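## Task

Scene 2: carry the yellow tray onto the top of the two-door cabinet beside arm3, while the remaining three trays stay on the top of the two-door cabinet beside arm1. When the scene ends, every item a tray holds has to be standing inside that tray. The same arm1 thumb_mcp cap applies: goals past +84.7 degrees (stop at +109) are treated as +84.7, and hand_goal_thumb_mcp shows that value.

## Robot and tools

ROBOTS. Four identical i2rt Big YAM arms, arm1 to arm4. Each has six joints, a right hand with three fingers and a thumb (16 hinges, each with its own motor, none coupled) and a wrist camera (arm1_cam_wrist ... arm4_cam_wrist). Fixed room cameras: cam_arm1, cam_arm2, cam_arm3, cam_arm4. Feet in the scene frame (m): arm1 (-3.392, -0.217, 1.071), arm2 (-0.668, 0.374, 0.866), arm3 (0.727, 2.515, 0.918), arm4 (0.766, -1.728, 0.943); each foot points along its own +x. The hand reaches roughly 1.06 m from the joint1 axis.

FRAMES. One shared scene frame in metres, origin on the floor, +z up. Hand-point axes: +z runs out along the straight fingers, +x crosses the palm away from the thumb, +y leaves the palm face. A mast on the palm side at the wrist can strike objects.

move. Arguments: arm1, arm2, arm3, arm4 (a separate object per robot; an omitted robot gets no new command) and cameras (list of names, "all", or []). Each robot object may hold:
- joints: absolute targets by name. Arm joints in radians: joint1_rad -2.879..2.879 (turn about the foot, positive counter-clockwise from above), joint2_rad 0..3.141 (shoulder, positive lifts then swings forward), joint3_rad 0..3.019 (elbow, positive opens), joint4_rad -1.692..1.57 (hand pitch, positive raises fingers), joint5_rad -1.57..1.57 (sideways, positive to the arm's right), joint6_rad -2.094..2.094 (roll, positive clockwise seen from behind). Hand keys hand_index_mcp ... hand_thumb_ipl are absolute goals on a -1..1 scale between each hinge's two stops; moving toward -1 curls a finger toward the palm. Straight values: _mcp +0.75, _pip +0.58, _dip +0.70, _abd 0.00, thumb_cmc +0.71, thumb_axl +0.68, thumb_mcp +0.23, thumb_ipl +0.17. hand_current_limit (-1..1, maps 0..550 mA, starts +0.4) and hand_speed (-0.96..1, set-point speed (n+1)/2 of 8.5 rad/s, starts -0.6) are settings for all sixteen motors. Omitted hand keys keep their goals, so a grip persists; sending a hinge its currently read position releases pressure.
- target: one list of seven numbers [x, y, z, qw, qx, qy, qz], an absolute hand pose in the scene frame (metres plus unit quaternion), reached along a straight line starting from hand_target. With target, joints may only carry hand keys.
- speed: top path speed, 0.002..0.5 m/s (default 0.25); rotation up to twice that in rad/s. Only valid alongside target.
- min_time_s: 0.1..8 s, the shortest duration for this robot's arm joint motions.
All motions start together; hand paths in one action finish together (slowest sets the pace), last 0.5..10 s, and no action exceeds 15 s. Each step the commanded pose is clipped to 100 mm and 20 degrees from the measured one; expect errors of a centimetre or more, extra speed near full stretch, and wide swings between joint postures. Paths do not avoid obstacles or other arms.

wait: seconds 0..10, optional cameras; commands nothing new, the scene keeps running.
zoom_image: camera plus region [x0, y0, x1, y1] in pixels of that camera's latest image, origin top-left, at most 504 by 504.
finished_scene: scene (1 or 2); irreversible, starts the next scene. Scene 1 is practice and may be skipped.

RESULTS. Per robot: joint_positions (arm joints, hand hinges on the -1..1 scale, settings), Joint velocities (rad/s, arm joints only; 'within noise' means stationary), joint torques (N m, positive toward larger angle; numbers 3 and 4 wrap at ±28), hand and hand_target poses, hand_state words per motor (moving, goal, blocked, overload), <motor>_current_ma (positive pushes toward -1), hand_goal_<motor>. joint_status/hand_status: done, off_target, time_out, not_followed, limit_stop_at_motor_heat. The 'move:' line lists each moved robot as done or its worst status. 'as last shown' marks robots not in the action (status 'not commanded'). on_its_own reports uncommanded behaviour; 'held at' is a target, not a reading. 'joint command not followed' or 'pose unreachable' means a safety check blocked the targets. 'pictures' gives image order; images may lag the state slightly. MOTOR HOT warns near 85 °C; OVER-TEMPERATURE FAULT means the arm dropped and is paused 30-60 s.

CAUTIONS. A hard press between robots (including one hand gripping another's fingers) fails and ends the scene; the clearance check may act too late and lets hands and wrist cameras touch. Never knock objects off the work area or onto the floor, never drop trays or let contents fall, avoid slams and strong pushes. Arms keep pushing after contact, heating motors; after time_out, send each joint its reported position to relax it. A hand motor at 495 mA or more for 5 s shuts off for 10 s. An arm stop discards hand commands; resend them. If one move or wait is refused or halted by a stop, the rest of that reply's move, wait and finished_scene calls are skipped. Loose objects may occasionally be nudged by outside pushes.

Each tool is called after "Call:" as name([rows], argument=value, ...), one row to a line, values as JSON.

## Session

Call:
move()

Scene clock: 0.00 s.
Joint torques (N m): no reading
Motor temperatures (°C): arm1=[28 29 30 28 27 28] | arm2=[28 31 28 28 29 30] | arm3=[27 30 29 27 27 28] | arm4=[30 32 28 26 28 28]
Heat: arm1: hottest joint3_rad 30 °C; arm2: hottest joint2_rad 31 °C; arm3: hottest joint2_rad 30 °C; arm4: hottest joint2_rad 32 °C.
Joint velocities: within noise
arm1.joint_positions: joint1_rad=-0.737 joint2_rad=+0.634 joint3_rad=+1.335 joint4_rad=-1.417 joint5_rad=-0.090 joint6_rad=+1.139 hand_index_mcp=+0.753 hand_index_abd=+0.000 hand_index_pip=+0.577 hand_index_dip=+0.696 hand_middle_mcp=+0.753 hand_middle_abd=+0.000 hand_middle_pip=+0.577 hand_middle_dip=+0.696 hand_ring_mcp=+0.753 hand_ring_abd=+0.000 hand_ring_pip=+0.577 hand_ring_dip=+0.696 hand_thumb_cmc=+0.714 hand_thumb_axl=+0.677 hand_thumb_mcp=+0.226 hand_thumb_ipl=+0.168 hand_current_limit=+0.400 hand_speed=-0.600
arm1.joint_status: not commanded
arm1.hand_state: goal,goal,goal,goal,goal,goal,goal,goal,goal,goal,goal,goal,goal,goal,goal,goal
arm1.index_mcp_current_ma: 0
arm1.index_abd_current_ma: 0
arm1.index_pip_current_ma: 0
arm1.index_dip_current_ma: 0
arm1.middle_mcp_current_ma: 0
arm1.middle_abd_current_ma: 0
arm1.middle_pip_current_ma: 0
arm1.middle_dip_current_ma: 0
arm1.ring_mcp_current_ma: 0
arm1.ring_abd_current_ma: 0
arm1.ring_pip_current_ma: 0
arm1.ring_dip_current_ma: 0
arm1.thumb_cmc_current_ma: 0
arm1.thumb_axl_current_ma: 0
arm1.thumb_mcp_current_ma: 0
arm1.thumb_ipl_current_ma: 0
arm1.hand_goal_index_mcp: 0.754
arm1.hand_goal_index_abd: 0.000
arm1.hand_goal_index_pip: 0.576
arm1.hand_goal_index_dip: 0.696
arm1.hand_goal_middle_mcp: 0.754
arm1.hand_goal_middle_abd: 0.000
arm1.hand_goal_middle_pip: 0.576
arm1.hand_goal_middle_dip: 0.696
arm1.hand_goal_ring_mcp: 0.754
arm1.hand_goal_ring_abd: 0.000
arm1.hand_goal_ring_pip: 0.576
arm1.hand_goal_ring_dip: 0.696
arm1.hand_goal_thumb_cmc: 0.714
arm1.hand_goal_thumb_axl: 0.678
arm1.hand_goal_thumb_mcp: 0.226
arm1.hand_goal_thumb_ipl: 0.168
arm1.hand: x=-3.5208 y=+0.0075 z=+1.5719 quat_wxyz=(-0.369, +0.131, +0.898, +0.198) (m; scene frame)
arm1.hand_target: x=-3.5196 y=+0.0064 z=+1.5845 quat_wxyz=(-0.380, +0.130, +0.893, +0.205) (m; scene frame)
arm1.hand_status: not commanded
arm2.joint_positions: joint1_rad=+0.062 joint2_rad=+0.635 joint3_rad=+1.424 joint4_rad=-1.242 joint5_rad=+0.099 joint6_rad=+1.099 hand_index_mcp=+0.753 hand_index_abd=+0.000 hand_index_pip=+0.577 hand_index_dip=+0.696 hand_middle_mcp=+0.753 hand_middle_abd=+0.000 hand_middle_pip=+0.577 hand_middle_dip=+0.696 hand_ring_mcp=+0.753 hand_ring_abd=+0.000 hand_ring_pip=+0.577 hand_ring_dip=+0.696 hand_thumb_cmc=+0.714 hand_thumb_axl=+0.677 hand_thumb_mcp=+0.226 hand_thumb_ipl=+0.168 hand_current_limit=+0.400 hand_speed=-0.600
arm2.joint_status: not commanded
arm2.hand_state: goal,goal,goal,goal,goal,goal,goal,goal,goal,goal,goal,goal,goal,goal,goal,goal
arm2.index_mcp_current_ma: 0
arm2.index_abd_current_ma: 0
arm2.index_pip_current_ma: 0
arm2.index_dip_current_ma: 0
arm2.middle_mcp_current_ma: 0
arm2.middle_abd_current_ma: 0
arm2.middle_pip_current_ma: 0
arm2.middle_dip_current_ma: 0
arm2.ring_mcp_current_ma: 0
arm2.ring_abd_current_ma: 0
arm2.ring_pip_current_ma: 0
arm2.ring_dip_current_ma: 0
arm2.thumb_cmc_current_ma: 0
arm2.thumb_axl_current_ma: 0
arm2.thumb_mcp_current_ma: 0
arm2.thumb_ipl_current_ma: 0
arm2.hand_goal_index_mcp: 0.754
arm2.hand_goal_index_abd: 0.000
arm2.hand_goal_index_pip: 0.576
arm2.hand_goal_index_dip: 0.696
arm2.hand_goal_middle_mcp: 0.754
arm2.hand_goal_middle_abd: 0.000
arm2.hand_goal_middle_pip: 0.576
arm2.hand_goal_middle_dip: 0.696
arm2.hand_goal_ring_mcp: 0.754
arm2.hand_goal_ring_abd: 0.000
arm2.hand_goal_ring_pip: 0.576
arm2.hand_goal_ring_dip: 0.696
arm2.hand_goal_thumb_cmc: 0.714
arm2.hand_goal_thumb_axl: 0.678
arm2.hand_goal_thumb_mcp: 0.226
arm2.hand_goal_thumb_ipl: 0.168
arm2.hand: x=-0.9168 y=+0.4818 z=+1.4582 quat_wxyz=(-0.508, -0.174, +0.829, +0.156) (m; scene frame)
arm2.hand_target: x=-0.9131 y=+0.4819 z=+1.4698 quat_wxyz=(-0.519, -0.171, +0.822, +0.159) (m; scene frame)
arm2.hand_status: not commanded
arm3.joint_positions: joint1_rad=-0.479 joint2_rad=+0.608 joint3_rad=+1.463 joint4_rad=-1.329 joint5_rad=+0.050 joint6_rad=+1.055 hand_index_mcp=+0.753 hand_index_abd=+0.000 hand_index_pip=+0.577 hand_index_dip=+0.696 hand_middle_mcp=+0.753 hand_middle_abd=+0.000 hand_middle_pip=+0.577 hand_middle_dip=+0.696 hand_ring_mcp=+0.753 hand_ring_abd=+0.000 hand_ring_pip=+0.577 hand_ring_dip=+0.696 hand_thumb_cmc=+0.714 hand_thumb_axl=+0.677 hand_thumb_mcp=+0.226 hand_thumb_ipl=+0.168 hand_current_limit=+0.400 hand_speed=-0.600
arm3.joint_status: not commanded
arm3.hand_state: goal,goal,goal,goal,goal,goal,goal,goal,goal,goal,goal,goal,goal,goal,goal,goal
arm3.index_mcp_current_ma: 0
arm3.index_abd_current_ma: 0
arm3.index_pip_current_ma: 0
arm3.index_dip_current_ma: 0
arm3.middle_mcp_current_ma: 0
arm3.middle_abd_current_ma: 0
arm3.middle_pip_current_ma: 0
arm3.middle_dip_current_ma: 0
arm3.ring_mcp_current_ma: 0
arm3.ring_abd_current_ma: 0
arm3.ring_pip_current_ma: 0
arm3.ring_dip_current_ma: 0
arm3.thumb_cmc_current_ma: 0
arm3.thumb_axl_current_ma: 0
arm3.thumb_mcp_current_ma: 0
arm3.thumb_ipl_current_ma: 0
arm3.hand_goal_index_mcp: 0.754
arm3.hand_goal_index_abd: 0.000
arm3.hand_goal_index_pip: 0.576
arm3.hand_goal_index_dip: 0.696
arm3.hand_goal_middle_mcp: 0.754
arm3.hand_goal_middle_abd: 0.000
arm3.hand_goal_middle_pip: 0.576
arm3.hand_goal_middle_dip: 0.696
arm3.hand_goal_ring_mcp: 0.754
arm3.hand_goal_ring_abd: 0.000
arm3.hand_goal_ring_pip: 0.576
arm3.hand_goal_ring_dip: 0.696
arm3.hand_goal_thumb_cmc: 0.714
arm3.hand_goal_thumb_axl: 0.678
arm3.hand_goal_thumb_mcp: 0.226
arm3.hand_goal_thumb_ipl: 0.168
arm3.hand: x=+0.9624 y=+2.4450 z=+1.5180 quat_wxyz=(+0.125, +0.816, +0.250, +0.506) (m; scene frame)
arm3.hand_target: x=+0.9586 y=+2.4446 z=+1.5274 quat_wxyz=(+0.127, +0.810, +0.248, +0.516) (m; scene frame)
arm3.hand_status: not commanded
arm4.joint_positions: joint1_rad=+0.313 joint2_rad=+0.596 joint3_rad=+1.467 joint4_rad=-1.176 joint5_rad=-0.033 joint6_rad=+1.202 hand_index_mcp=+0.753 hand_index_abd=+0.000 hand_index_pip=+0.577 hand_index_dip=+0.696 hand_middle_mcp=+0.753 hand_middle_abd=+0.000 hand_middle_pip=+0.577 hand_middle_dip=+0.696 hand_ring_mcp=+0.753 hand_ring_abd=+0.000 hand_ring_pip=+0.577 hand_ring_dip=+0.696 hand_thumb_cmc=+0.714 hand_thumb_axl=+0.677 hand_thumb_mcp=+0.226 hand_thumb_ipl=+0.168 hand_current_limit=+0.400 hand_speed=-0.600
arm4.joint_status: not commanded
arm4.hand_state: goal,goal,goal,goal,goal,goal,goal,goal,goal,goal,goal,goal,goal,goal,goal,goal
arm4.index_mcp_current_ma: 0
arm4.index_abd_current_ma: 0
arm4.index_pip_current_ma: 0
arm4.index_dip_current_ma: 0
arm4.middle_mcp_current_ma: 0
arm4.middle_abd_current_ma: 0
arm4.middle_pip_current_ma: 0
arm4.middle_dip_current_ma: 0
arm4.ring_mcp_current_ma: 0
arm4.ring_abd_current_ma: 0
arm4.ring_pip_current_ma: 0
arm4.ring_dip_current_ma: 0
arm4.thumb_cmc_current_ma: 0
arm4.thumb_axl_current_ma: 0
arm4.thumb_mcp_current_ma: 0
arm4.thumb_ipl_current_ma: 0
arm4.hand_goal_index_mcp: 0.754
arm4.hand_goal_index_abd: 0.000
arm4.hand_goal_index_pip: 0.576
arm4.hand_goal_index_dip: 0.696
arm4.hand_goal_middle_mcp: 0.754
arm4.hand_goal_middle_abd: 0.000
arm4.hand_goal_middle_pip: 0.576
arm4.hand_goal_middle_dip: 0.696
arm4.hand_goal_ring_mcp: 0.754
arm4.hand_goal_ring_abd: 0.000
arm4.hand_goal_ring_pip: 0.576
arm4.hand_goal_ring_dip: 0.696
arm4.hand_goal_thumb_cmc: 0.714
arm4.hand_goal_thumb_axl: 0.678
arm4.hand_goal_thumb_mcp: 0.226
arm4.hand_goal_thumb_ipl: 0.168
arm4.hand: x=+0.9906 y=-1.8461 z=+1.5666 quat_wxyz=(+0.123, +0.800, +0.107, +0.578) (m; scene frame)
arm4.hand_target: x=+0.9863 y=-1.8458 z=+1.5791 quat_wxyz=(+0.126, +0.791, +0.106, +0.589) (m; scene frame)
arm4.hand_status: not commanded
pictures: arm1_cam_wrist, arm2_cam_wrist, arm3_cam_wrist, arm4_cam_wrist, cam_arm1, cam_arm2, cam_arm3, cam_arm4
camera_calibration:
arm1_cam_wrist: T_world_to_cam=[[0.756964, 0.502803, -0.417367, 3.35645], [0.542278, -0.839729, -0.0281129, 1.921], [-0.364611, -0.205049, -0.908303, 0.269546], [0, 0, 0, 1]] pos_world=[-3.48414, -0.019245, 1.69971]
arm2_cam_wrist: T_world_to_cam=[[0.292364, 0.90162, -0.318756, 0.323688], [0.883878, -0.382016, -0.269858, 1.34011], [-0.365079, -0.202845, -0.908609, 1.21395], [0, 0, 0, 1]] pos_world=[-0.835944, 0.466344, 1.56782]
arm3_cam_wrist: T_world_to_cam=[[-0.142771, -0.958209, -0.247893, 2.88039], [-0.938237, 0.210778, -0.274378, 0.760274], [0.315162, 0.19341, -0.929121, 0.753746], [0, 0, 0, 1]] pos_world=[0.887003, 2.45399, 1.62295]
arm4_cam_wrist: T_world_to_cam=[[-0.226066, -0.863319, -0.451192, -0.634881], [-0.858484, 0.395453, -0.326531, 2.04123], [0.460325, 0.313524, -0.830544, 1.55111], [0, 0, 0, 1]] pos_world=[0.894823, -1.84162, 1.66833]

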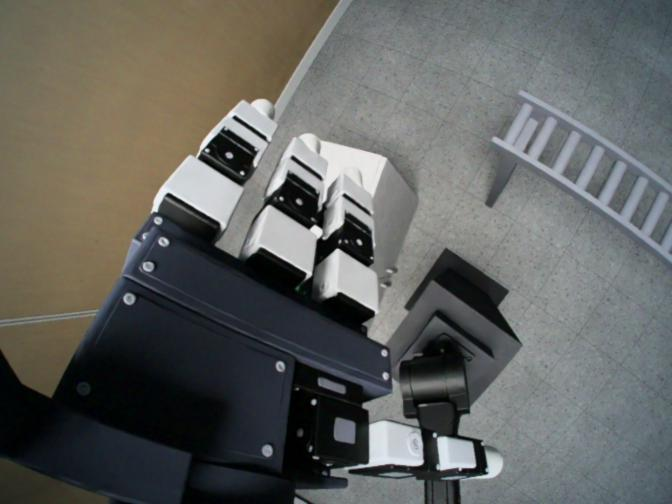

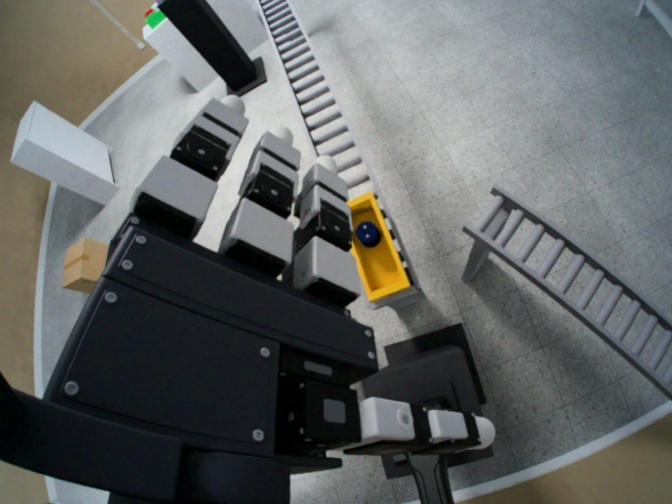

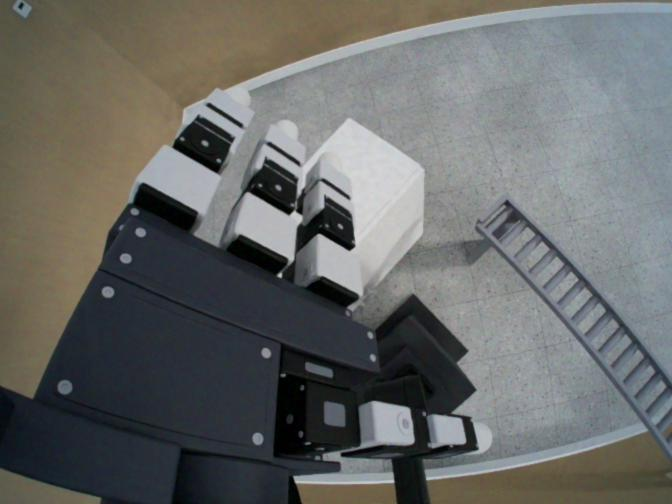

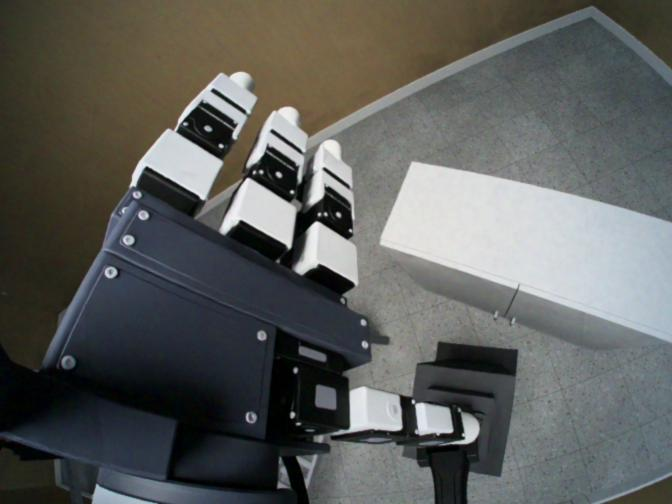

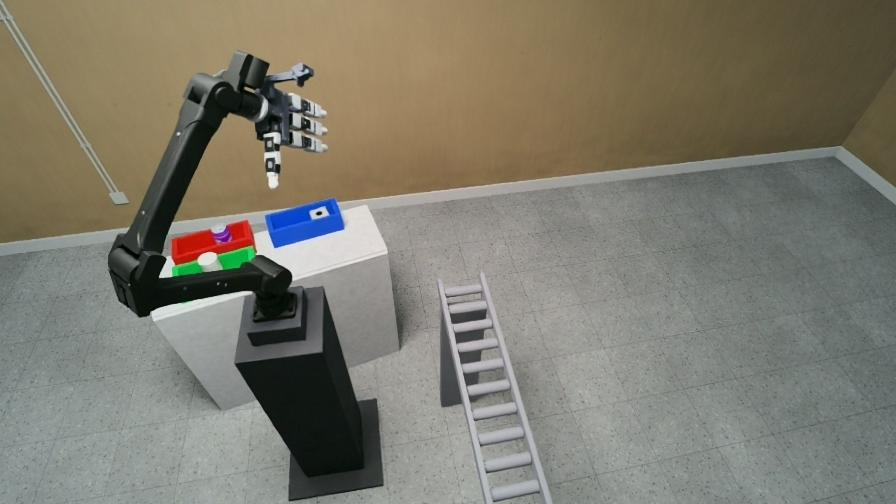

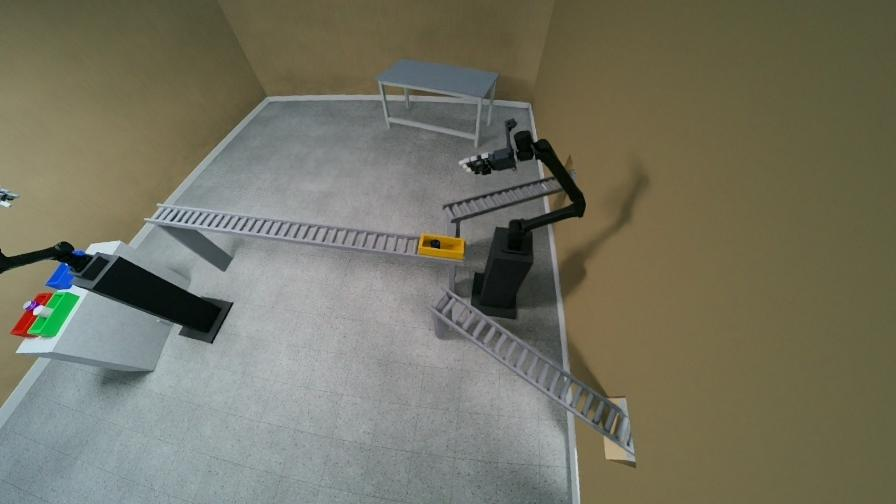

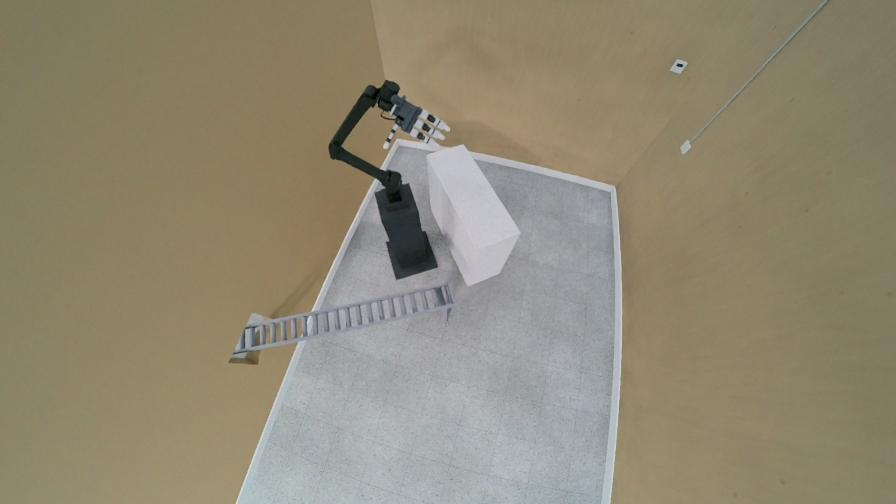

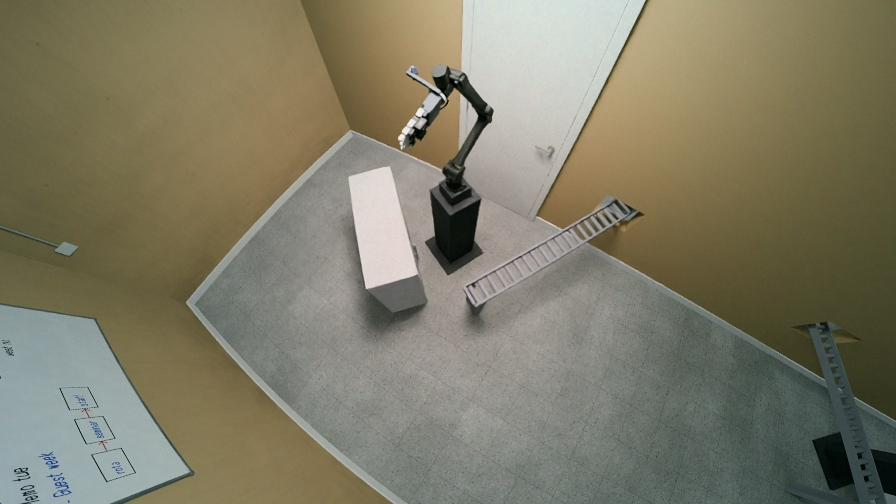

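Call:
zoom_image(camera="arm2_cam_wrist", region=[340, 170, 672, 420])

Call:
zoom_image(camera="arm3_cam_wrist", region=[340, 110, 672, 440])

Call:
zoom_image(camera="cam_arm2", region=[380, 160, 600, 280])

Call:
zoom_image(camera="cam_arm3", region=[220, 120, 540, 380])

Scaled by 1.518 from the camera's 672x504 image, which has a finer 960x720 frame.

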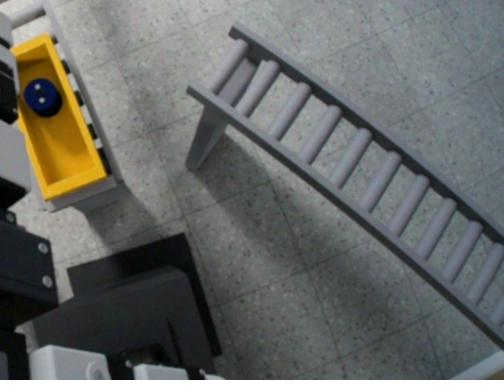

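Scaled by 1.518 from the camera's 672x504 image, which has a finer 960x720 frame.

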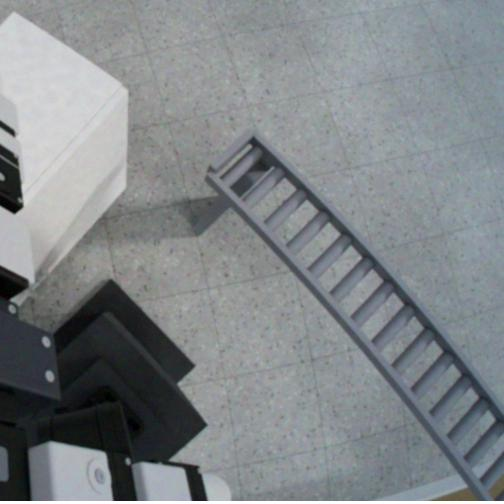

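Scaled by 2.291 from the camera's 896x504 image, which has a finer 1280x720 frame.

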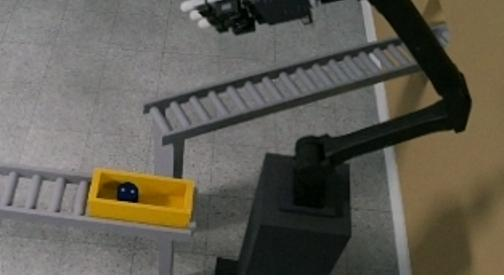

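Scaled by 1.575 from the camera's 896x504 image, which has a finer 1280x720 frame.

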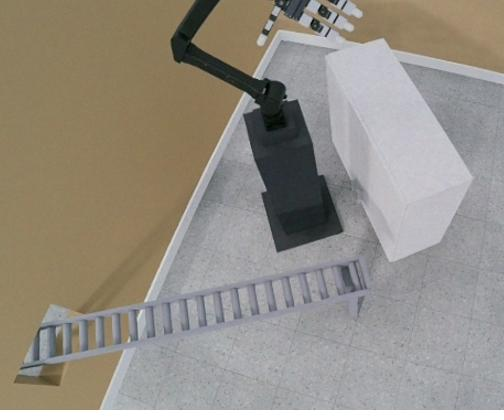

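Call:
move(arm2={"joints":{"joint1_rad":-0.35,"joint2_rad":1.0,"joint3_rad":1.393,"joint4_rad":-1.2,"joint5_rad":0.074,"joint6_rad":1.1,"hand_current_limit":0.796,"hand_speed":-0.5,"hand_index_mcp":1.0,"hand_middle_mcp":1.0,"hand_ring_mcp":1.0,"hand_index_pip":0.139,"hand_middle_pip":0.139,"hand_ring_pip":0.139,"hand_index_dip":-0.732,"hand_middle_dip":-0.732,"hand_ring_dip":-0.732,"hand_thumb_cmc":-0.786,"hand_thumb_mcp":0.843,"hand_thumb_ipl":-0.589}}, arm3={"joints":{"joint1_rad":-0.95,"joint2_rad":0.95,"joint3_rad":1.393,"joint4_rad":-1.2,"joint5_rad":0.074,"joint6_rad":1.1}}, cameras=["arm2_cam_wrist","arm3_cam_wrist"])

Call:
zoom_image(camera="arm2_cam_wrist", region=[300, 50, 672, 400])

Call:
zoom_image(camera="arm3_cam_wrist", region=[300, 50, 672, 400])

Scene clock: 4.03 s.
Joint torques (N m): arm1=[-0.03 -0.73 9.21 1.74 -0.07 -0.09] | arm2=[0.26 -7.12 12.34 2.19 0.01 0] | arm3=[-1.32 -3.96 12.16 2.28 0.11 0.02] | arm4=[-0.03 2.02 9.35 2.59 0.2 -0.08]
Motor temperatures (°C): arm1=[28 29 31 28 27 28] | arm2=[28 31 28 28 29 30] | arm3=[27 30 30 27 27 28] | arm4=[30 32 29 26 28 28]
Heat: arm1: hottest joint3_rad 31 °C; arm2: hottest joint2_rad 31 °C; arm3: hottest joint2_rad 30 °C; arm4: hottest joint2_rad 32 °C.
move: arm2 done; arm3 done
Joint velocities: within noise
arm1, arm4: as last shown
arm1.joint_positions: joint1_rad=-0.737 joint2_rad=+0.634 joint3_rad=+1.335 joint4_rad=-1.417 joint5_rad=-0.090 joint6_rad=+1.139 hand_index_mcp=+0.753 hand_index_abd=+0.000 hand_index_pip=+0.577 hand_index_dip=+0.696 hand_middle_mcp=+0.753 hand_middle_abd=+0.000 hand_middle_pip=+0.577 hand_middle_dip=+0.696 hand_ring_mcp=+0.753 hand_ring_abd=+0.000 hand_ring_pip=+0.577 hand_ring_dip=+0.696 hand_thumb_cmc=+0.714 hand_thumb_axl=+0.677 hand_thumb_mcp=+0.225 hand_thumb_ipl=+0.168 hand_current_limit=+0.400 hand_speed=-0.600
arm1.index_mcp_current_ma: -2
arm1.index_pip_current_ma: 2
arm1.middle_mcp_current_ma: -2
arm1.middle_pip_current_ma: 2
arm1.ring_mcp_current_ma: -2
arm1.ring_pip_current_ma: 2
arm1.thumb_cmc_current_ma: 1
arm1.thumb_axl_current_ma: -2
arm1.thumb_mcp_current_ma: -3
arm1.thumb_ipl_current_ma: -1
arm2.joint_positions: joint1_rad=-0.342 joint2_rad=+1.007 joint3_rad=+1.384 joint4_rad=-1.209 joint5_rad=+0.075 joint6_rad=+1.099 hand_index_mcp=+1.000 hand_index_abd=+0.001 hand_index_pip=+0.145 hand_index_dip=-0.728 hand_middle_mcp=+1.000 hand_middle_abd=+0.001 hand_middle_pip=+0.145 hand_middle_dip=-0.729 hand_ring_mcp=+1.000 hand_ring_abd=+0.001 hand_ring_pip=+0.145 hand_ring_dip=-0.728 hand_thumb_cmc=-0.776 hand_thumb_axl=+0.677 hand_thumb_mcp=+0.839 hand_thumb_ipl=-0.587 hand_current_limit=+0.796 hand_speed=-0.500
arm2.joint_status: all done
arm2.hand_state: goal,goal,goal,goal,goal,goal,goal,goal,goal,goal,goal,goal,goal,goal,goal,goal
arm2.index_mcp_current_ma: 0
arm2.index_abd_current_ma: 0
arm2.index_pip_current_ma: 6
arm2.index_dip_current_ma: 4
arm2.middle_mcp_current_ma: 0
arm2.middle_abd_current_ma: 0
arm2.middle_pip_current_ma: 7
arm2.middle_dip_current_ma: 3
arm2.ring_mcp_current_ma: 0
arm2.ring_abd_current_ma: 0
arm2.ring_pip_current_ma: 7
arm2.ring_dip_current_ma: 4
arm2.thumb_cmc_current_ma: 16
arm2.thumb_axl_current_ma: -1
arm2.thumb_mcp_current_ma: -9
arm2.thumb_ipl_current_ma: 1
arm2.hand_goal_index_mcp: 1.000
arm2.hand_goal_index_abd: 0.000
arm2.hand_goal_index_pip: 0.140
arm2.hand_goal_index_dip: -0.732
arm2.hand_goal_middle_mcp: 1.000
arm2.hand_goal_middle_abd: 0.000
arm2.hand_goal_middle_pip: 0.140
arm2.hand_goal_middle_dip: -0.732
arm2.hand_goal_ring_mcp: 1.000
arm2.hand_goal_ring_abd: 0.000
arm2.hand_goal_ring_pip: 0.140
arm2.hand_goal_ring_dip: -0.732
arm2.hand_goal_thumb_cmc: -0.786
arm2.hand_goal_thumb_axl: 0.678
arm2.hand_goal_thumb_mcp: 0.844
arm2.hand_goal_thumb_ipl: -0.588
arm2.hand: x=-1.0060 y=+0.6275 z=+1.3251 quat_wxyz=(-0.314, -0.021, +0.933, +0.177) (m; scene frame)
arm2.hand_target: x=-1.0034 y=+0.6298 z=+1.3343 quat_wxyz=(-0.324, -0.016, +0.928, +0.182) (m; scene frame)
arm2.hand_status: not commanded
arm3.joint_positions: joint1_rad=-0.938 joint2_rad=+0.948 joint3_rad=+1.387 joint4_rad=-1.214 joint5_rad=+0.074 joint6_rad=+1.089 hand_index_mcp=+0.756 hand_index_abd=+0.001 hand_index_pip=+0.577 hand_index_dip=+0.696 hand_middle_mcp=+0.756 hand_middle_abd=+0.000 hand_middle_pip=+0.577 hand_middle_dip=+0.696 hand_ring_mcp=+0.756 hand_ring_abd=+0.001 hand_ring_pip=+0.577 hand_ring_dip=+0.696 hand_thumb_cmc=+0.716 hand_thumb_axl=+0.677 hand_thumb_mcp=+0.224 hand_thumb_ipl=+0.168 hand_current_limit=+0.400 hand_speed=-0.600
arm3.joint_status: all done
arm3.hand_state: goal,goal,goal,goal,goal,goal,goal,goal,goal,goal,goal,goal,goal,goal,goal,goal
arm3.index_mcp_current_ma: 5
arm3.index_abd_current_ma: 1
arm3.index_pip_current_ma: 2
arm3.index_dip_current_ma: 0
arm3.middle_mcp_current_ma: 5
arm3.middle_abd_current_ma: 1
arm3.middle_pip_current_ma: 2
arm3.middle_dip_current_ma: 0
arm3.ring_mcp_current_ma: 5
arm3.ring_abd_current_ma: 1
arm3.ring_pip_current_ma: 2
arm3.ring_dip_current_ma: 0
arm3.thumb_cmc_current_ma: 4
arm3.thumb_axl_current_ma: -2
arm3.thumb_mcp_current_ma: -6
arm3.thumb_ipl_current_ma: -1
arm3.hand_goal_index_mcp: 0.754
arm3.hand_goal_index_abd: 0.000
arm3.hand_goal_index_pip: 0.576
arm3.hand_goal_index_dip: 0.696
arm3.hand_goal_middle_mcp: 0.754
arm3.hand_goal_middle_abd: 0.000
arm3.hand_goal_middle_pip: 0.576
arm3.hand_goal_middle_dip: 0.696
arm3.hand_goal_ring_mcp: 0.754
arm3.hand_goal_ring_abd: 0.000
arm3.hand_goal_ring_pip: 0.576
arm3.hand_goal_ring_dip: 0.696
arm3.hand_goal_thumb_cmc: 0.714
arm3.hand_goal_thumb_axl: 0.678
arm3.hand_goal_thumb_mcp: 0.226
arm3.hand_goal_thumb_ipl: 0.168
arm3.hand: x=+1.0571 y=+2.2886 z=+1.4033 quat_wxyz=(+0.186, +0.920, +0.047, +0.341) (m; scene frame)
arm3.hand_target: x=+1.0559 y=+2.2835 z=+1.4082 quat_wxyz=(+0.190, +0.917, +0.035, +0.349) (m; scene frame)
arm3.hand_status: not commanded
arm4.joint_positions: joint1_rad=+0.313 joint2_rad=+0.596 joint3_rad=+1.467 joint4_rad=-1.176 joint5_rad=-0.033 joint6_rad=+1.202 hand_index_mcp=+0.754 hand_index_abd=+0.001 hand_index_pip=+0.577 hand_index_dip=+0.696 hand_middle_mcp=+0.754 hand_middle_abd=+0.001 hand_middle_pip=+0.577 hand_middle_dip=+0.696 hand_ring_mcp=+0.754 hand_ring_abd=+0.001 hand_ring_pip=+0.577 hand_ring_dip=+0.696 hand_thumb_cmc=+0.714 hand_thumb_axl=+0.677 hand_thumb_mcp=+0.226 hand_thumb_ipl=+0.168 hand_current_limit=+0.400 hand_speed=-0.600
arm4.index_abd_current_ma: 2
arm4.index_pip_current_ma: 1
arm4.middle_abd_current_ma: 2
arm4.middle_pip_current_ma: 1
arm4.ring_abd_current_ma: 2
arm4.ring_pip_current_ma: 1
arm4.thumb_axl_current_ma: -2
arm4.thumb_ipl_current_ma: -1
pictures: arm2_cam_wrist, arm3_cam_wrist
camera_calibration:
arm2_cam_wrist: T_world_to_cam=[[0.698117, 0.688033, -0.198097, 0.55822], [0.711687, -0.697103, 0.0868842, 0.990397], [-0.0783149, -0.201639, -0.976324, 1.46745], [0, 0, 0, 1]] pos_world=[-0.979633, 0.60223, 1.45724]
arm3_cam_wrist: T_world_to_cam=[[-0.641112, -0.748123, -0.171136, 2.65388], [-0.760304, 0.649505, 0.00894324, -0.739014], [0.104463, 0.135849, -0.985207, 1.08067], [0, 0, 0, 1]] pos_world=[1.02667, 2.31861, 1.52546]

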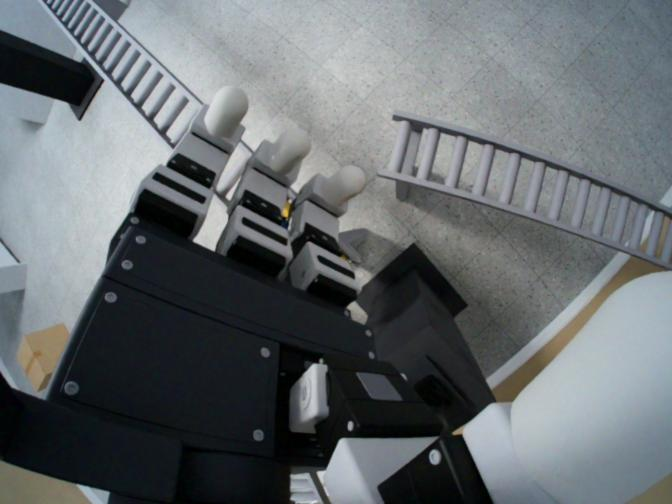

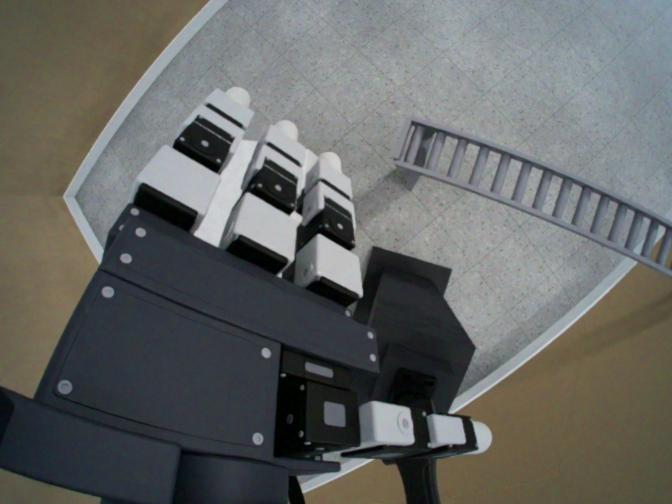

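Scaled by 1.355 from the camera's 672x504 image, which has a finer 960x720 frame.

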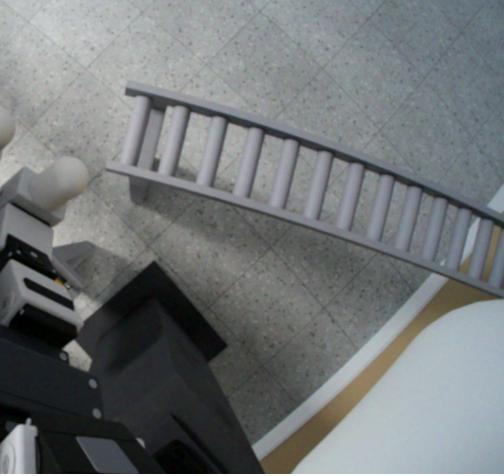

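Scaled by 1.355 from the camera's 672x504 image, which has a finer 960x720 frame.

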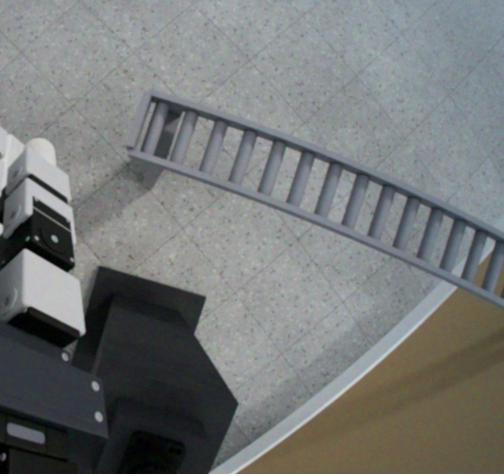

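Call:
move(arm2={"joints":{"joint1_rad":-0.24,"joint2_rad":1.85,"joint3_rad":1.326,"joint4_rad":-1.0,"joint5_rad":-0.839,"joint6_rad":1.206},"min_time_s":2}, arm3={"joints":{"joint1_rad":0.6}}, cameras=["arm2_cam_wrist","arm3_cam_wrist","cam_arm2","cam_arm3"])

Call:
zoom_image(camera="cam_arm2", region=[400, 160, 600, 270])

Call:
zoom_image(camera="arm2_cam_wrist", region=[100, 0, 604, 504])

Scene clock: 7.87 s.
Joint torques (N m): arm1=[-0.09 -0.85 9.25 1.76 -0.06 -0.09] | arm2=[1.61 -17.9 8.99 0.73 -1.21 0.11] | arm3=[0.73 -3.96 12.16 2.3 0.11 0.02] | arm4=[-0.09 2.02 9.33 2.59 0.21 -0.08]
Motor temperatures (°C): arm1=[28 29 31 28 27 28] | arm2=[28 31 28 28 29 30] | arm3=[27 30 30 27 27 28] | arm4=[30 32 29 26 28 28]
Heat: arm1: hottest joint3_rad 31 °C; arm2: hottest joint2_rad 31 °C; arm3: hottest joint2_rad 30 °C; arm4: hottest joint2_rad 32 °C.
move: arm2 done; arm3 done
Joint velocities: within noise
arm1, arm4: as last shown
arm2.joint_positions: joint1_rad=-0.247 joint2_rad=+1.836 joint3_rad=+1.330 joint4_rad=-1.009 joint5_rad=-0.837 joint6_rad=+1.196 hand_index_mcp=+0.994 hand_index_abd=+0.001 hand_index_pip=+0.142 hand_index_dip=-0.728 hand_middle_mcp=+0.993 hand_middle_abd=+0.001 hand_middle_pip=+0.142 hand_middle_dip=-0.729 hand_ring_mcp=+0.994 hand_ring_abd=+0.001 hand_ring_pip=+0.142 hand_ring_dip=-0.728 hand_thumb_cmc=-0.777 hand_thumb_axl=+0.677 hand_thumb_mcp=+0.840 hand_thumb_ipl=-0.587 hand_current_limit=+0.796 hand_speed=-0.500
arm2.joint_status: all done
arm2.hand_state: goal,goal,goal,goal,goal,goal,goal,goal,goal,goal,goal,goal,goal,goal,goal,goal
arm2.index_mcp_current_ma: -9
arm2.index_abd_current_ma: 0
arm2.index_pip_current_ma: 2
arm2.index_dip_current_ma: 4
arm2.middle_mcp_current_ma: -11
arm2.middle_abd_current_ma: 0
arm2.middle_pip_current_ma: 2
arm2.middle_dip_current_ma: 3
arm2.ring_mcp_current_ma: -9
arm2.ring_abd_current_ma: 0
arm2.ring_pip_current_ma: 2
arm2.ring_dip_current_ma: 4
arm2.thumb_cmc_current_ma: 14
arm2.thumb_axl_current_ma: -1
arm2.thumb_mcp_current_ma: -8
arm2.thumb_ipl_current_ma: 1
arm2.hand_goal_index_mcp: 1.000
arm2.hand_goal_index_abd: 0.000
arm2.hand_goal_index_pip: 0.140
arm2.hand_goal_index_dip: -0.732
arm2.hand_goal_middle_mcp: 1.000
arm2.hand_goal_middle_abd: 0.000
arm2.hand_goal_middle_pip: 0.140
arm2.hand_goal_middle_dip: -0.732
arm2.hand_goal_ring_mcp: 1.000
arm2.hand_goal_ring_abd: 0.000
arm2.hand_goal_ring_pip: 0.140
arm2.hand_goal_ring_dip: -0.732
arm2.hand_goal_thumb_cmc: -0.786
arm2.hand_goal_thumb_axl: 0.678
arm2.hand_goal_thumb_mcp: 0.844
arm2.hand_goal_thumb_ipl: -0.588
arm2.hand: x=-1.2096 y=+0.4676 z=+0.9047 quat_wxyz=(-0.159, -0.046, +0.910, -0.381) (m; scene frame)
arm2.hand_target: x=-1.2088 y=+0.4629 z=+0.8964 quat_wxyz=(-0.153, -0.043, +0.909, -0.384) (m; scene frame)
arm2.hand_status: not commanded
arm3.joint_positions: joint1_rad=+0.586 joint2_rad=+0.948 joint3_rad=+1.387 joint4_rad=-1.214 joint5_rad=+0.073 joint6_rad=+1.089 hand_index_mcp=+0.756 hand_index_abd=+0.001 hand_index_pip=+0.577 hand_index_dip=+0.696 hand_middle_mcp=+0.756 hand_middle_abd=+0.000 hand_middle_pip=+0.577 hand_middle_dip=+0.696 hand_ring_mcp=+0.756 hand_ring_abd=+0.001 hand_ring_pip=+0.577 hand_ring_dip=+0.696 hand_thumb_cmc=+0.716 hand_thumb_axl=+0.677 hand_thumb_mcp=+0.224 hand_thumb_ipl=+0.168 hand_current_limit=+0.400 hand_speed=-0.600
arm3.joint_status: all done
arm3.hand_state: goal,goal,goal,goal,goal,goal,goal,goal,goal,goal,goal,goal,goal,goal,goal,goal
arm3.index_mcp_current_ma: 5
arm3.index_abd_current_ma: 1
arm3.index_pip_current_ma: 2
arm3.index_dip_current_ma: 0
arm3.middle_mcp_current_ma: 5
arm3.middle_abd_current_ma: 1
arm3.middle_pip_current_ma: 2
arm3.middle_dip_current_ma: 0
arm3.ring_mcp_current_ma: 5
arm3.ring_abd_current_ma: 1
arm3.ring_pip_current_ma: 2
arm3.ring_dip_current_ma: 0
arm3.thumb_cmc_current_ma: 4
arm3.thumb_axl_current_ma: -2
arm3.thumb_mcp_current_ma: -6
arm3.thumb_ipl_current_ma: -1
arm3.hand_goal_index_mcp: 0.754
arm3.hand_goal_index_abd: 0.000
arm3.hand_goal_index_pip: 0.576
arm3.hand_goal_index_dip: 0.696
arm3.hand_goal_middle_mcp: 0.754
arm3.hand_goal_middle_abd: 0.000
arm3.hand_goal_middle_pip: 0.576
arm3.hand_goal_middle_dip: 0.696
arm3.hand_goal_ring_mcp: 0.754
arm3.hand_goal_ring_abd: 0.000
arm3.hand_goal_ring_pip: 0.576
arm3.hand_goal_ring_dip: 0.696
arm3.hand_goal_thumb_cmc: 0.714
arm3.hand_goal_thumb_axl: 0.678
arm3.hand_goal_thumb_mcp: 0.226
arm3.hand_goal_thumb_ipl: 0.168
arm3.hand: x=+0.9669 y=+2.8335 z=+1.4041 quat_wxyz=(-0.100, +0.633, +0.669, +0.376) (m; scene frame)
arm3.hand_target: x=+0.9634 y=+2.8384 z=+1.4091 quat_wxyz=(-0.108, +0.630, +0.667, +0.383) (m; scene frame)
arm3.hand_status: not commanded
pictures: arm2_cam_wrist, arm3_cam_wrist, cam_arm2, cam_arm3
camera_calibration:
arm2_cam_wrist: T_world_to_cam=[[0.619565, 0.446859, -0.645334, 1.14945], [0.690563, 0.0805614, 0.718772, 0.0995437], [0.373179, -0.89097, -0.258671, 1.22797], [0, 0, 0, 1]] pos_world=[-1.23916, 0.572423, 0.987874]
arm3_cam_wrist: T_world_to_cam=[[0.717823, -0.675005, -0.170581, 1.48196], [-0.684174, -0.729287, 0.00678086, 2.67464], [-0.12898, 0.11184, -0.98532, 1.31085], [0, 0, 0, 1]] pos_world=[0.935211, 2.80431, 1.52626]

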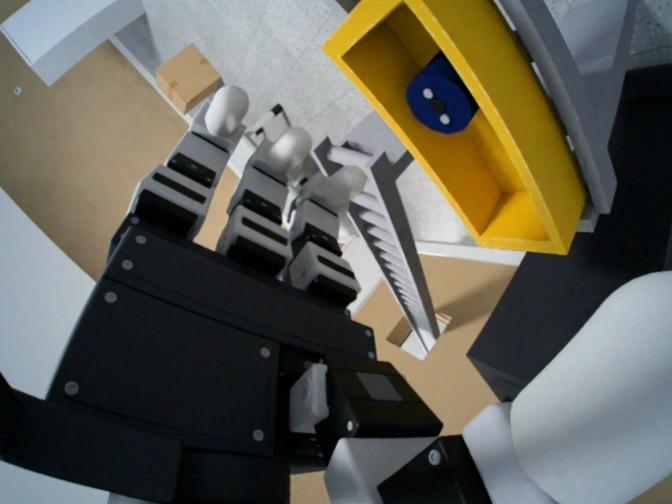

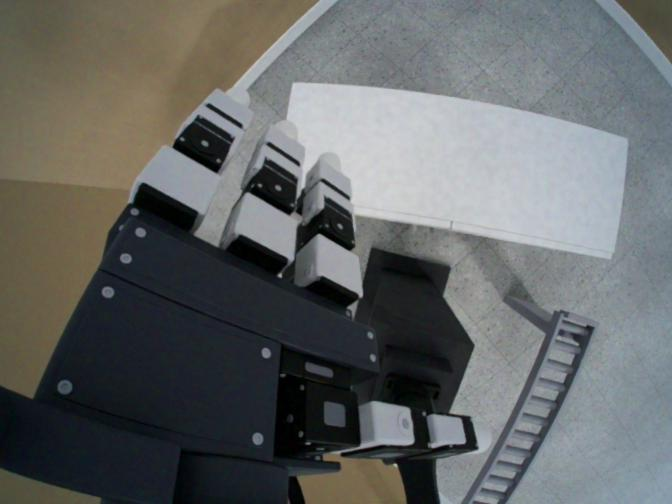

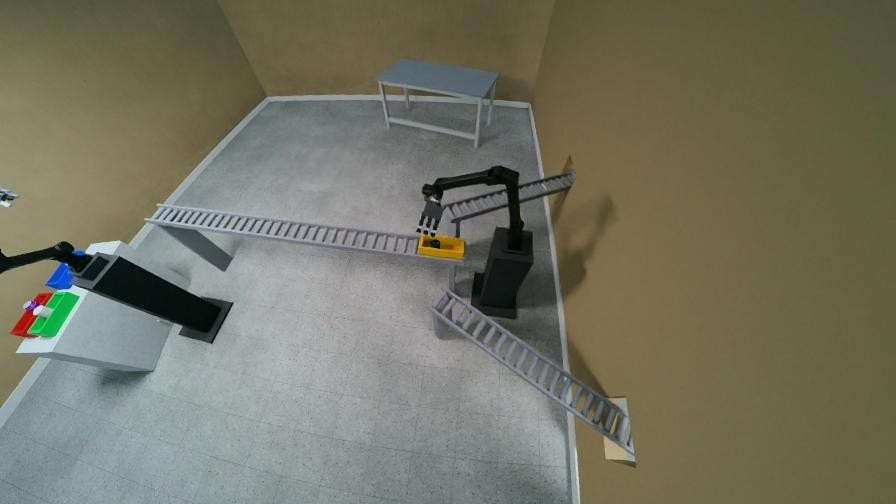

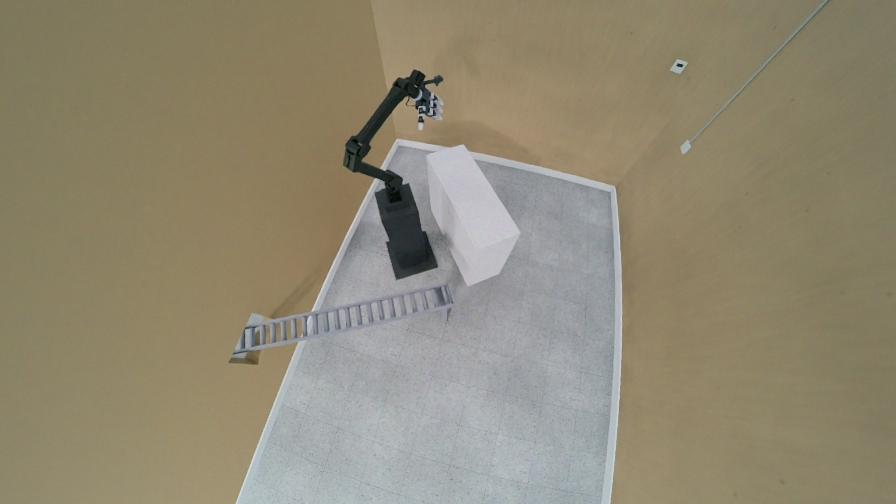

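Scaled by 2.520 from the camera's 896x504 image, which has a finer 1280x720 frame.

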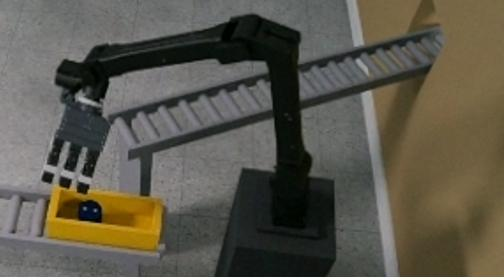

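Scaled by 1.000.

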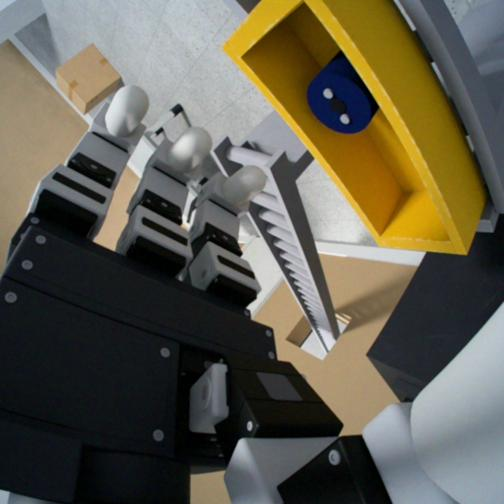

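Call:
move(arm2={"target":[-1.146,0.374,0.82,0,0,0.9063,-0.4226],"speed":0.15})

Call:
move(arm2={"target":[-1.134,0.370,0.755,0,0,0.9063,-0.4226],"speed":0.1}, cameras=["arm2_cam_wrist","cam_arm2"])

Call:
zoom_image(camera="cam_arm2", region=[400, 190, 500, 270])

Scene clock: 13.97 s.
Joint torques (N m): arm1=[-0.21 -0.67 9.29 1.76 -0.08 -0.09] | arm2=[1.38 -16.67 7.32 -0.2 -1.23 0.11] | arm3=[0.79 -4.01 12.15 2.29 0.12 0.02] | arm4=[-0.03 2.02 9.35 2.61 0.2 -0.08]
Motor temperatures (°C): arm1=[28 29 32 28 27 28] | arm2=[28 31 29 28 29 30] | arm3=[27 30 31 27 27 28] | arm4=[30 32 30 26 28 28]
Heat: arm1: hottest joint3_rad 32 °C; arm2: hottest joint2_rad 31 °C; arm3: hottest joint3_rad 31 °C; arm4: hottest joint2_rad 32 °C.
move: arm2 off_target
Joint velocities: within noise
arm1, arm3, arm4: as last shown
arm2.joint_positions: joint1_rad=-0.106 joint2_rad=+1.939 joint3_rad=+1.261 joint4_rad=-1.030 joint5_rad=-0.844 joint6_rad=+1.331 hand_index_mcp=+0.994 hand_index_abd=+0.001 hand_index_pip=+0.142 hand_index_dip=-0.728 hand_middle_mcp=+0.993 hand_middle_abd=+0.001 hand_middle_pip=+0.142 hand_middle_dip=-0.729 hand_ring_mcp=+0.994 hand_ring_abd=+0.001 hand_ring_pip=+0.142 hand_ring_dip=-0.728 hand_thumb_cmc=-0.781 hand_thumb_axl=+0.677 hand_thumb_mcp=+0.840 hand_thumb_ipl=-0.587 hand_current_limit=+0.796 hand_speed=-0.500
arm2.joint_status: not commanded
arm2.hand_state: goal,goal,goal,goal,goal,goal,goal,goal,goal,goal,goal,goal,goal,goal,goal,goal
arm2.index_mcp_current_ma: -9
arm2.index_abd_current_ma: 0
arm2.index_pip_current_ma: 1
arm2.index_dip_current_ma: 4
arm2.middle_mcp_current_ma: -11
arm2.middle_abd_current_ma: 0
arm2.middle_pip_current_ma: 2
arm2.middle_dip_current_ma: 3
arm2.ring_mcp_current_ma: -9
arm2.ring_abd_current_ma: 0
arm2.ring_pip_current_ma: 2
arm2.ring_dip_current_ma: 4
arm2.thumb_cmc_current_ma: 7
arm2.thumb_axl_current_ma: -1
arm2.thumb_mcp_current_ma: -8
arm2.thumb_ipl_current_ma: 1
arm2.hand_goal_index_mcp: 1.000
arm2.hand_goal_index_abd: 0.000
arm2.hand_goal_index_pip: 0.140
arm2.hand_goal_index_dip: -0.732
arm2.hand_goal_middle_mcp: 1.000
arm2.hand_goal_middle_abd: 0.000
arm2.hand_goal_middle_pip: 0.140
arm2.hand_goal_middle_dip: -0.732
arm2.hand_goal_ring_mcp: 1.000
arm2.hand_goal_ring_abd: 0.000
arm2.hand_goal_ring_pip: 0.140
arm2.hand_goal_ring_dip: -0.732
arm2.hand_goal_thumb_cmc: -0.786
arm2.hand_goal_thumb_axl: 0.678
arm2.hand_goal_thumb_mcp: 0.844
arm2.hand_goal_thumb_ipl: -0.588
arm2.hand: x=-1.1557 y=+0.3788 z=+0.8342 quat_wxyz=(-0.020, -0.010, +0.908, -0.419) (m; scene frame)
arm2.hand_target: x=-1.1457 y=+0.3740 z=+0.8204 quat_wxyz=(+0.000, +0.000, +0.906, -0.423) (m; scene frame)
arm2.hand_status: off_target (0.018 m and 2.6 deg from the pose sent, 0.141 m and 19.6 deg at the start)
pictures: none

Scene clock: 15.40 s.
Joint torques (N m): arm1=[-0.21 -0.91 9.26 1.77 -0.07 -0.1] | arm2=[1.61 -17.67 6.28 0.24 -1.22 0.13] | arm3=[0.73 -4.13 12.15 2.3 0.11 0.02] | arm4=[-0.09 2.02 9.35 2.59 0.2 -0.08]
Motor temperatures (°C): arm1=[28 29 32 28 27 28] | arm2=[28 31 29 28 29 30] | arm3=[27 30 31 27 27 28] | arm4=[30 32 30 26 28 28]
Heat: arm1: hottest joint3_rad 32 °C; arm2: hottest joint2_rad 31 °C; arm3: hottest joint3_rad 31 °C; arm4: hottest joint2_rad 32 °C.
move: arm2 off_target
Joint velocities: arm1=[within noise] | arm2=[-0.015 -0.015 0.002 -0.012 -0.154 0.022] | arm3=[within noise] | arm4=[within noise]
arm1, arm3, arm4: as last shown
arm2.joint_positions: joint1_rad=-0.106 joint2_rad=+2.038 joint3_rad=+1.199 joint4_rad=-0.879 joint5_rad=-0.844 joint6_rad=+1.335 hand_index_mcp=+0.994 hand_index_abd=+0.001 hand_index_pip=+0.142 hand_index_dip=-0.728 hand_middle_mcp=+0.993 hand_middle_abd=+0.001 hand_middle_pip=+0.142 hand_middle_dip=-0.729 hand_ring_mcp=+0.994 hand_ring_abd=+0.001 hand_ring_pip=+0.142 hand_ring_dip=-0.728 hand_thumb_cmc=-0.781 hand_thumb_axl=+0.677 hand_thumb_mcp=+0.840 hand_thumb_ipl=-0.587 hand_current_limit=+0.796 hand_speed=-0.500
arm2.joint_status: not commanded
arm2.hand_state: goal,goal,goal,goal,goal,goal,goal,goal,goal,goal,goal,goal,goal,goal,goal,goal
arm2.index_mcp_current_ma: -10
arm2.index_abd_current_ma: 0
arm2.index_pip_current_ma: 1
arm2.index_dip_current_ma: 4
arm2.middle_mcp_current_ma: -12
arm2.middle_abd_current_ma: 0
arm2.middle_pip_current_ma: 2
arm2.middle_dip_current_ma: 3
arm2.ring_mcp_current_ma: -10
arm2.ring_abd_current_ma: 0
arm2.ring_pip_current_ma: 2
arm2.ring_dip_current_ma: 4
arm2.thumb_cmc_current_ma: 7
arm2.thumb_axl_current_ma: -1
arm2.thumb_mcp_current_ma: -8
arm2.thumb_ipl_current_ma: 1
arm2.hand_goal_index_mcp: 1.000
arm2.hand_goal_index_abd: 0.000
arm2.hand_goal_index_pip: 0.140
arm2.hand_goal_index_dip: -0.732
arm2.hand_goal_middle_mcp: 1.000
arm2.hand_goal_middle_abd: 0.000
arm2.hand_goal_middle_pip: 0.140
arm2.hand_goal_middle_dip: -0.732
arm2.hand_goal_ring_mcp: 1.000
arm2.hand_goal_ring_abd: 0.000
arm2.hand_goal_ring_pip: 0.140
arm2.hand_goal_ring_dip: -0.732
arm2.hand_goal_thumb_cmc: -0.786
arm2.hand_goal_thumb_axl: 0.678
arm2.hand_goal_thumb_mcp: 0.844
arm2.hand_goal_thumb_ipl: -0.588
arm2.hand: x=-1.1422 y=+0.3756 z=+0.7688 quat_wxyz=(-0.015, -0.006, +0.908, -0.420) (m; scene frame)
arm2.hand_target: x=-1.1336 y=+0.3701 z=+0.7555 quat_wxyz=(+0.000, +0.000, +0.906, -0.423) (m; scene frame)
arm2.hand_status: off_target (0.017 m and 1.9 deg from the pose sent, 0.083 m and 2.6 deg at the start)
pictures: arm2_cam_wrist, cam_arm2
camera_calibration:
arm2_cam_wrist: T_world_to_cam=[[0.763651, 0.442169, -0.470452, 1.09295], [0.444854, 0.167739, 0.879755, -0.27905], [0.467913, -0.881107, -0.0686062, 1.04416], [0, 0, 0, 1]] pos_world=[-1.19907, 0.48356, 0.83131]

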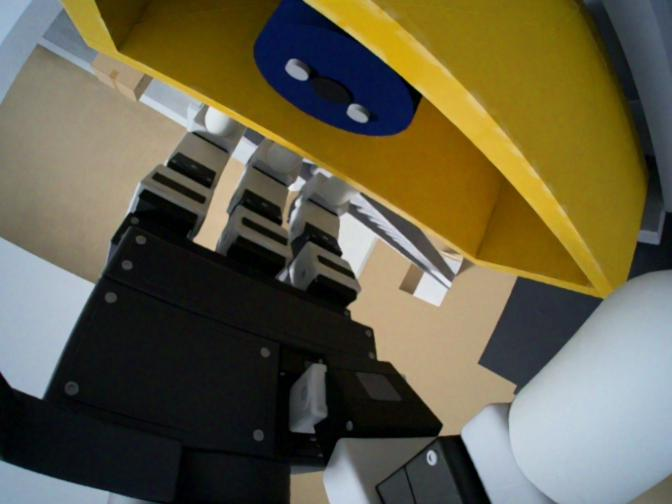

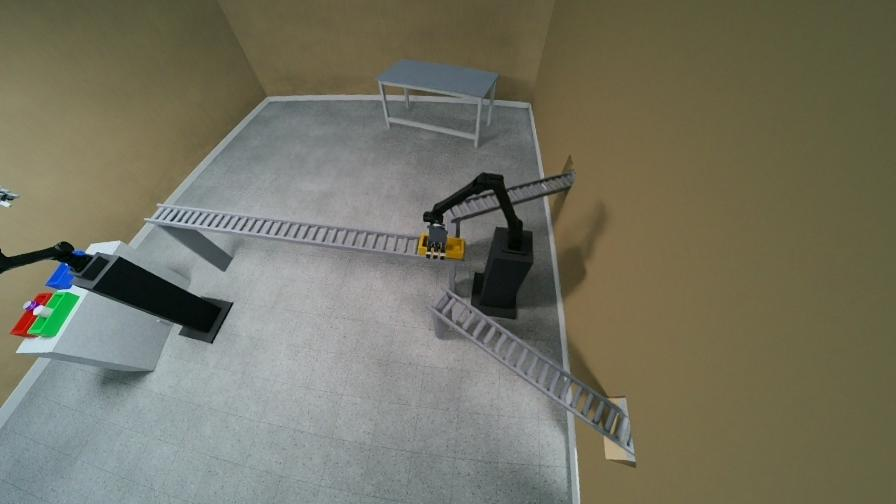

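Scaled by 5.040 from the camera's 896x504 image, which has a finer 1280x720 frame.

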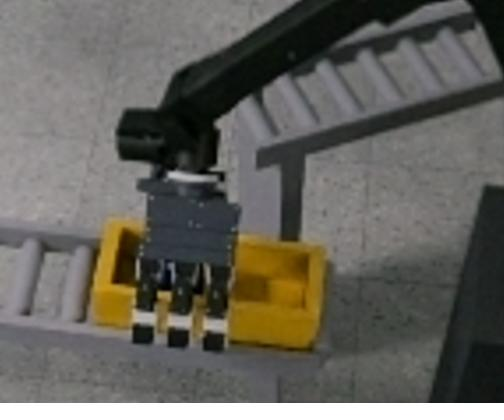

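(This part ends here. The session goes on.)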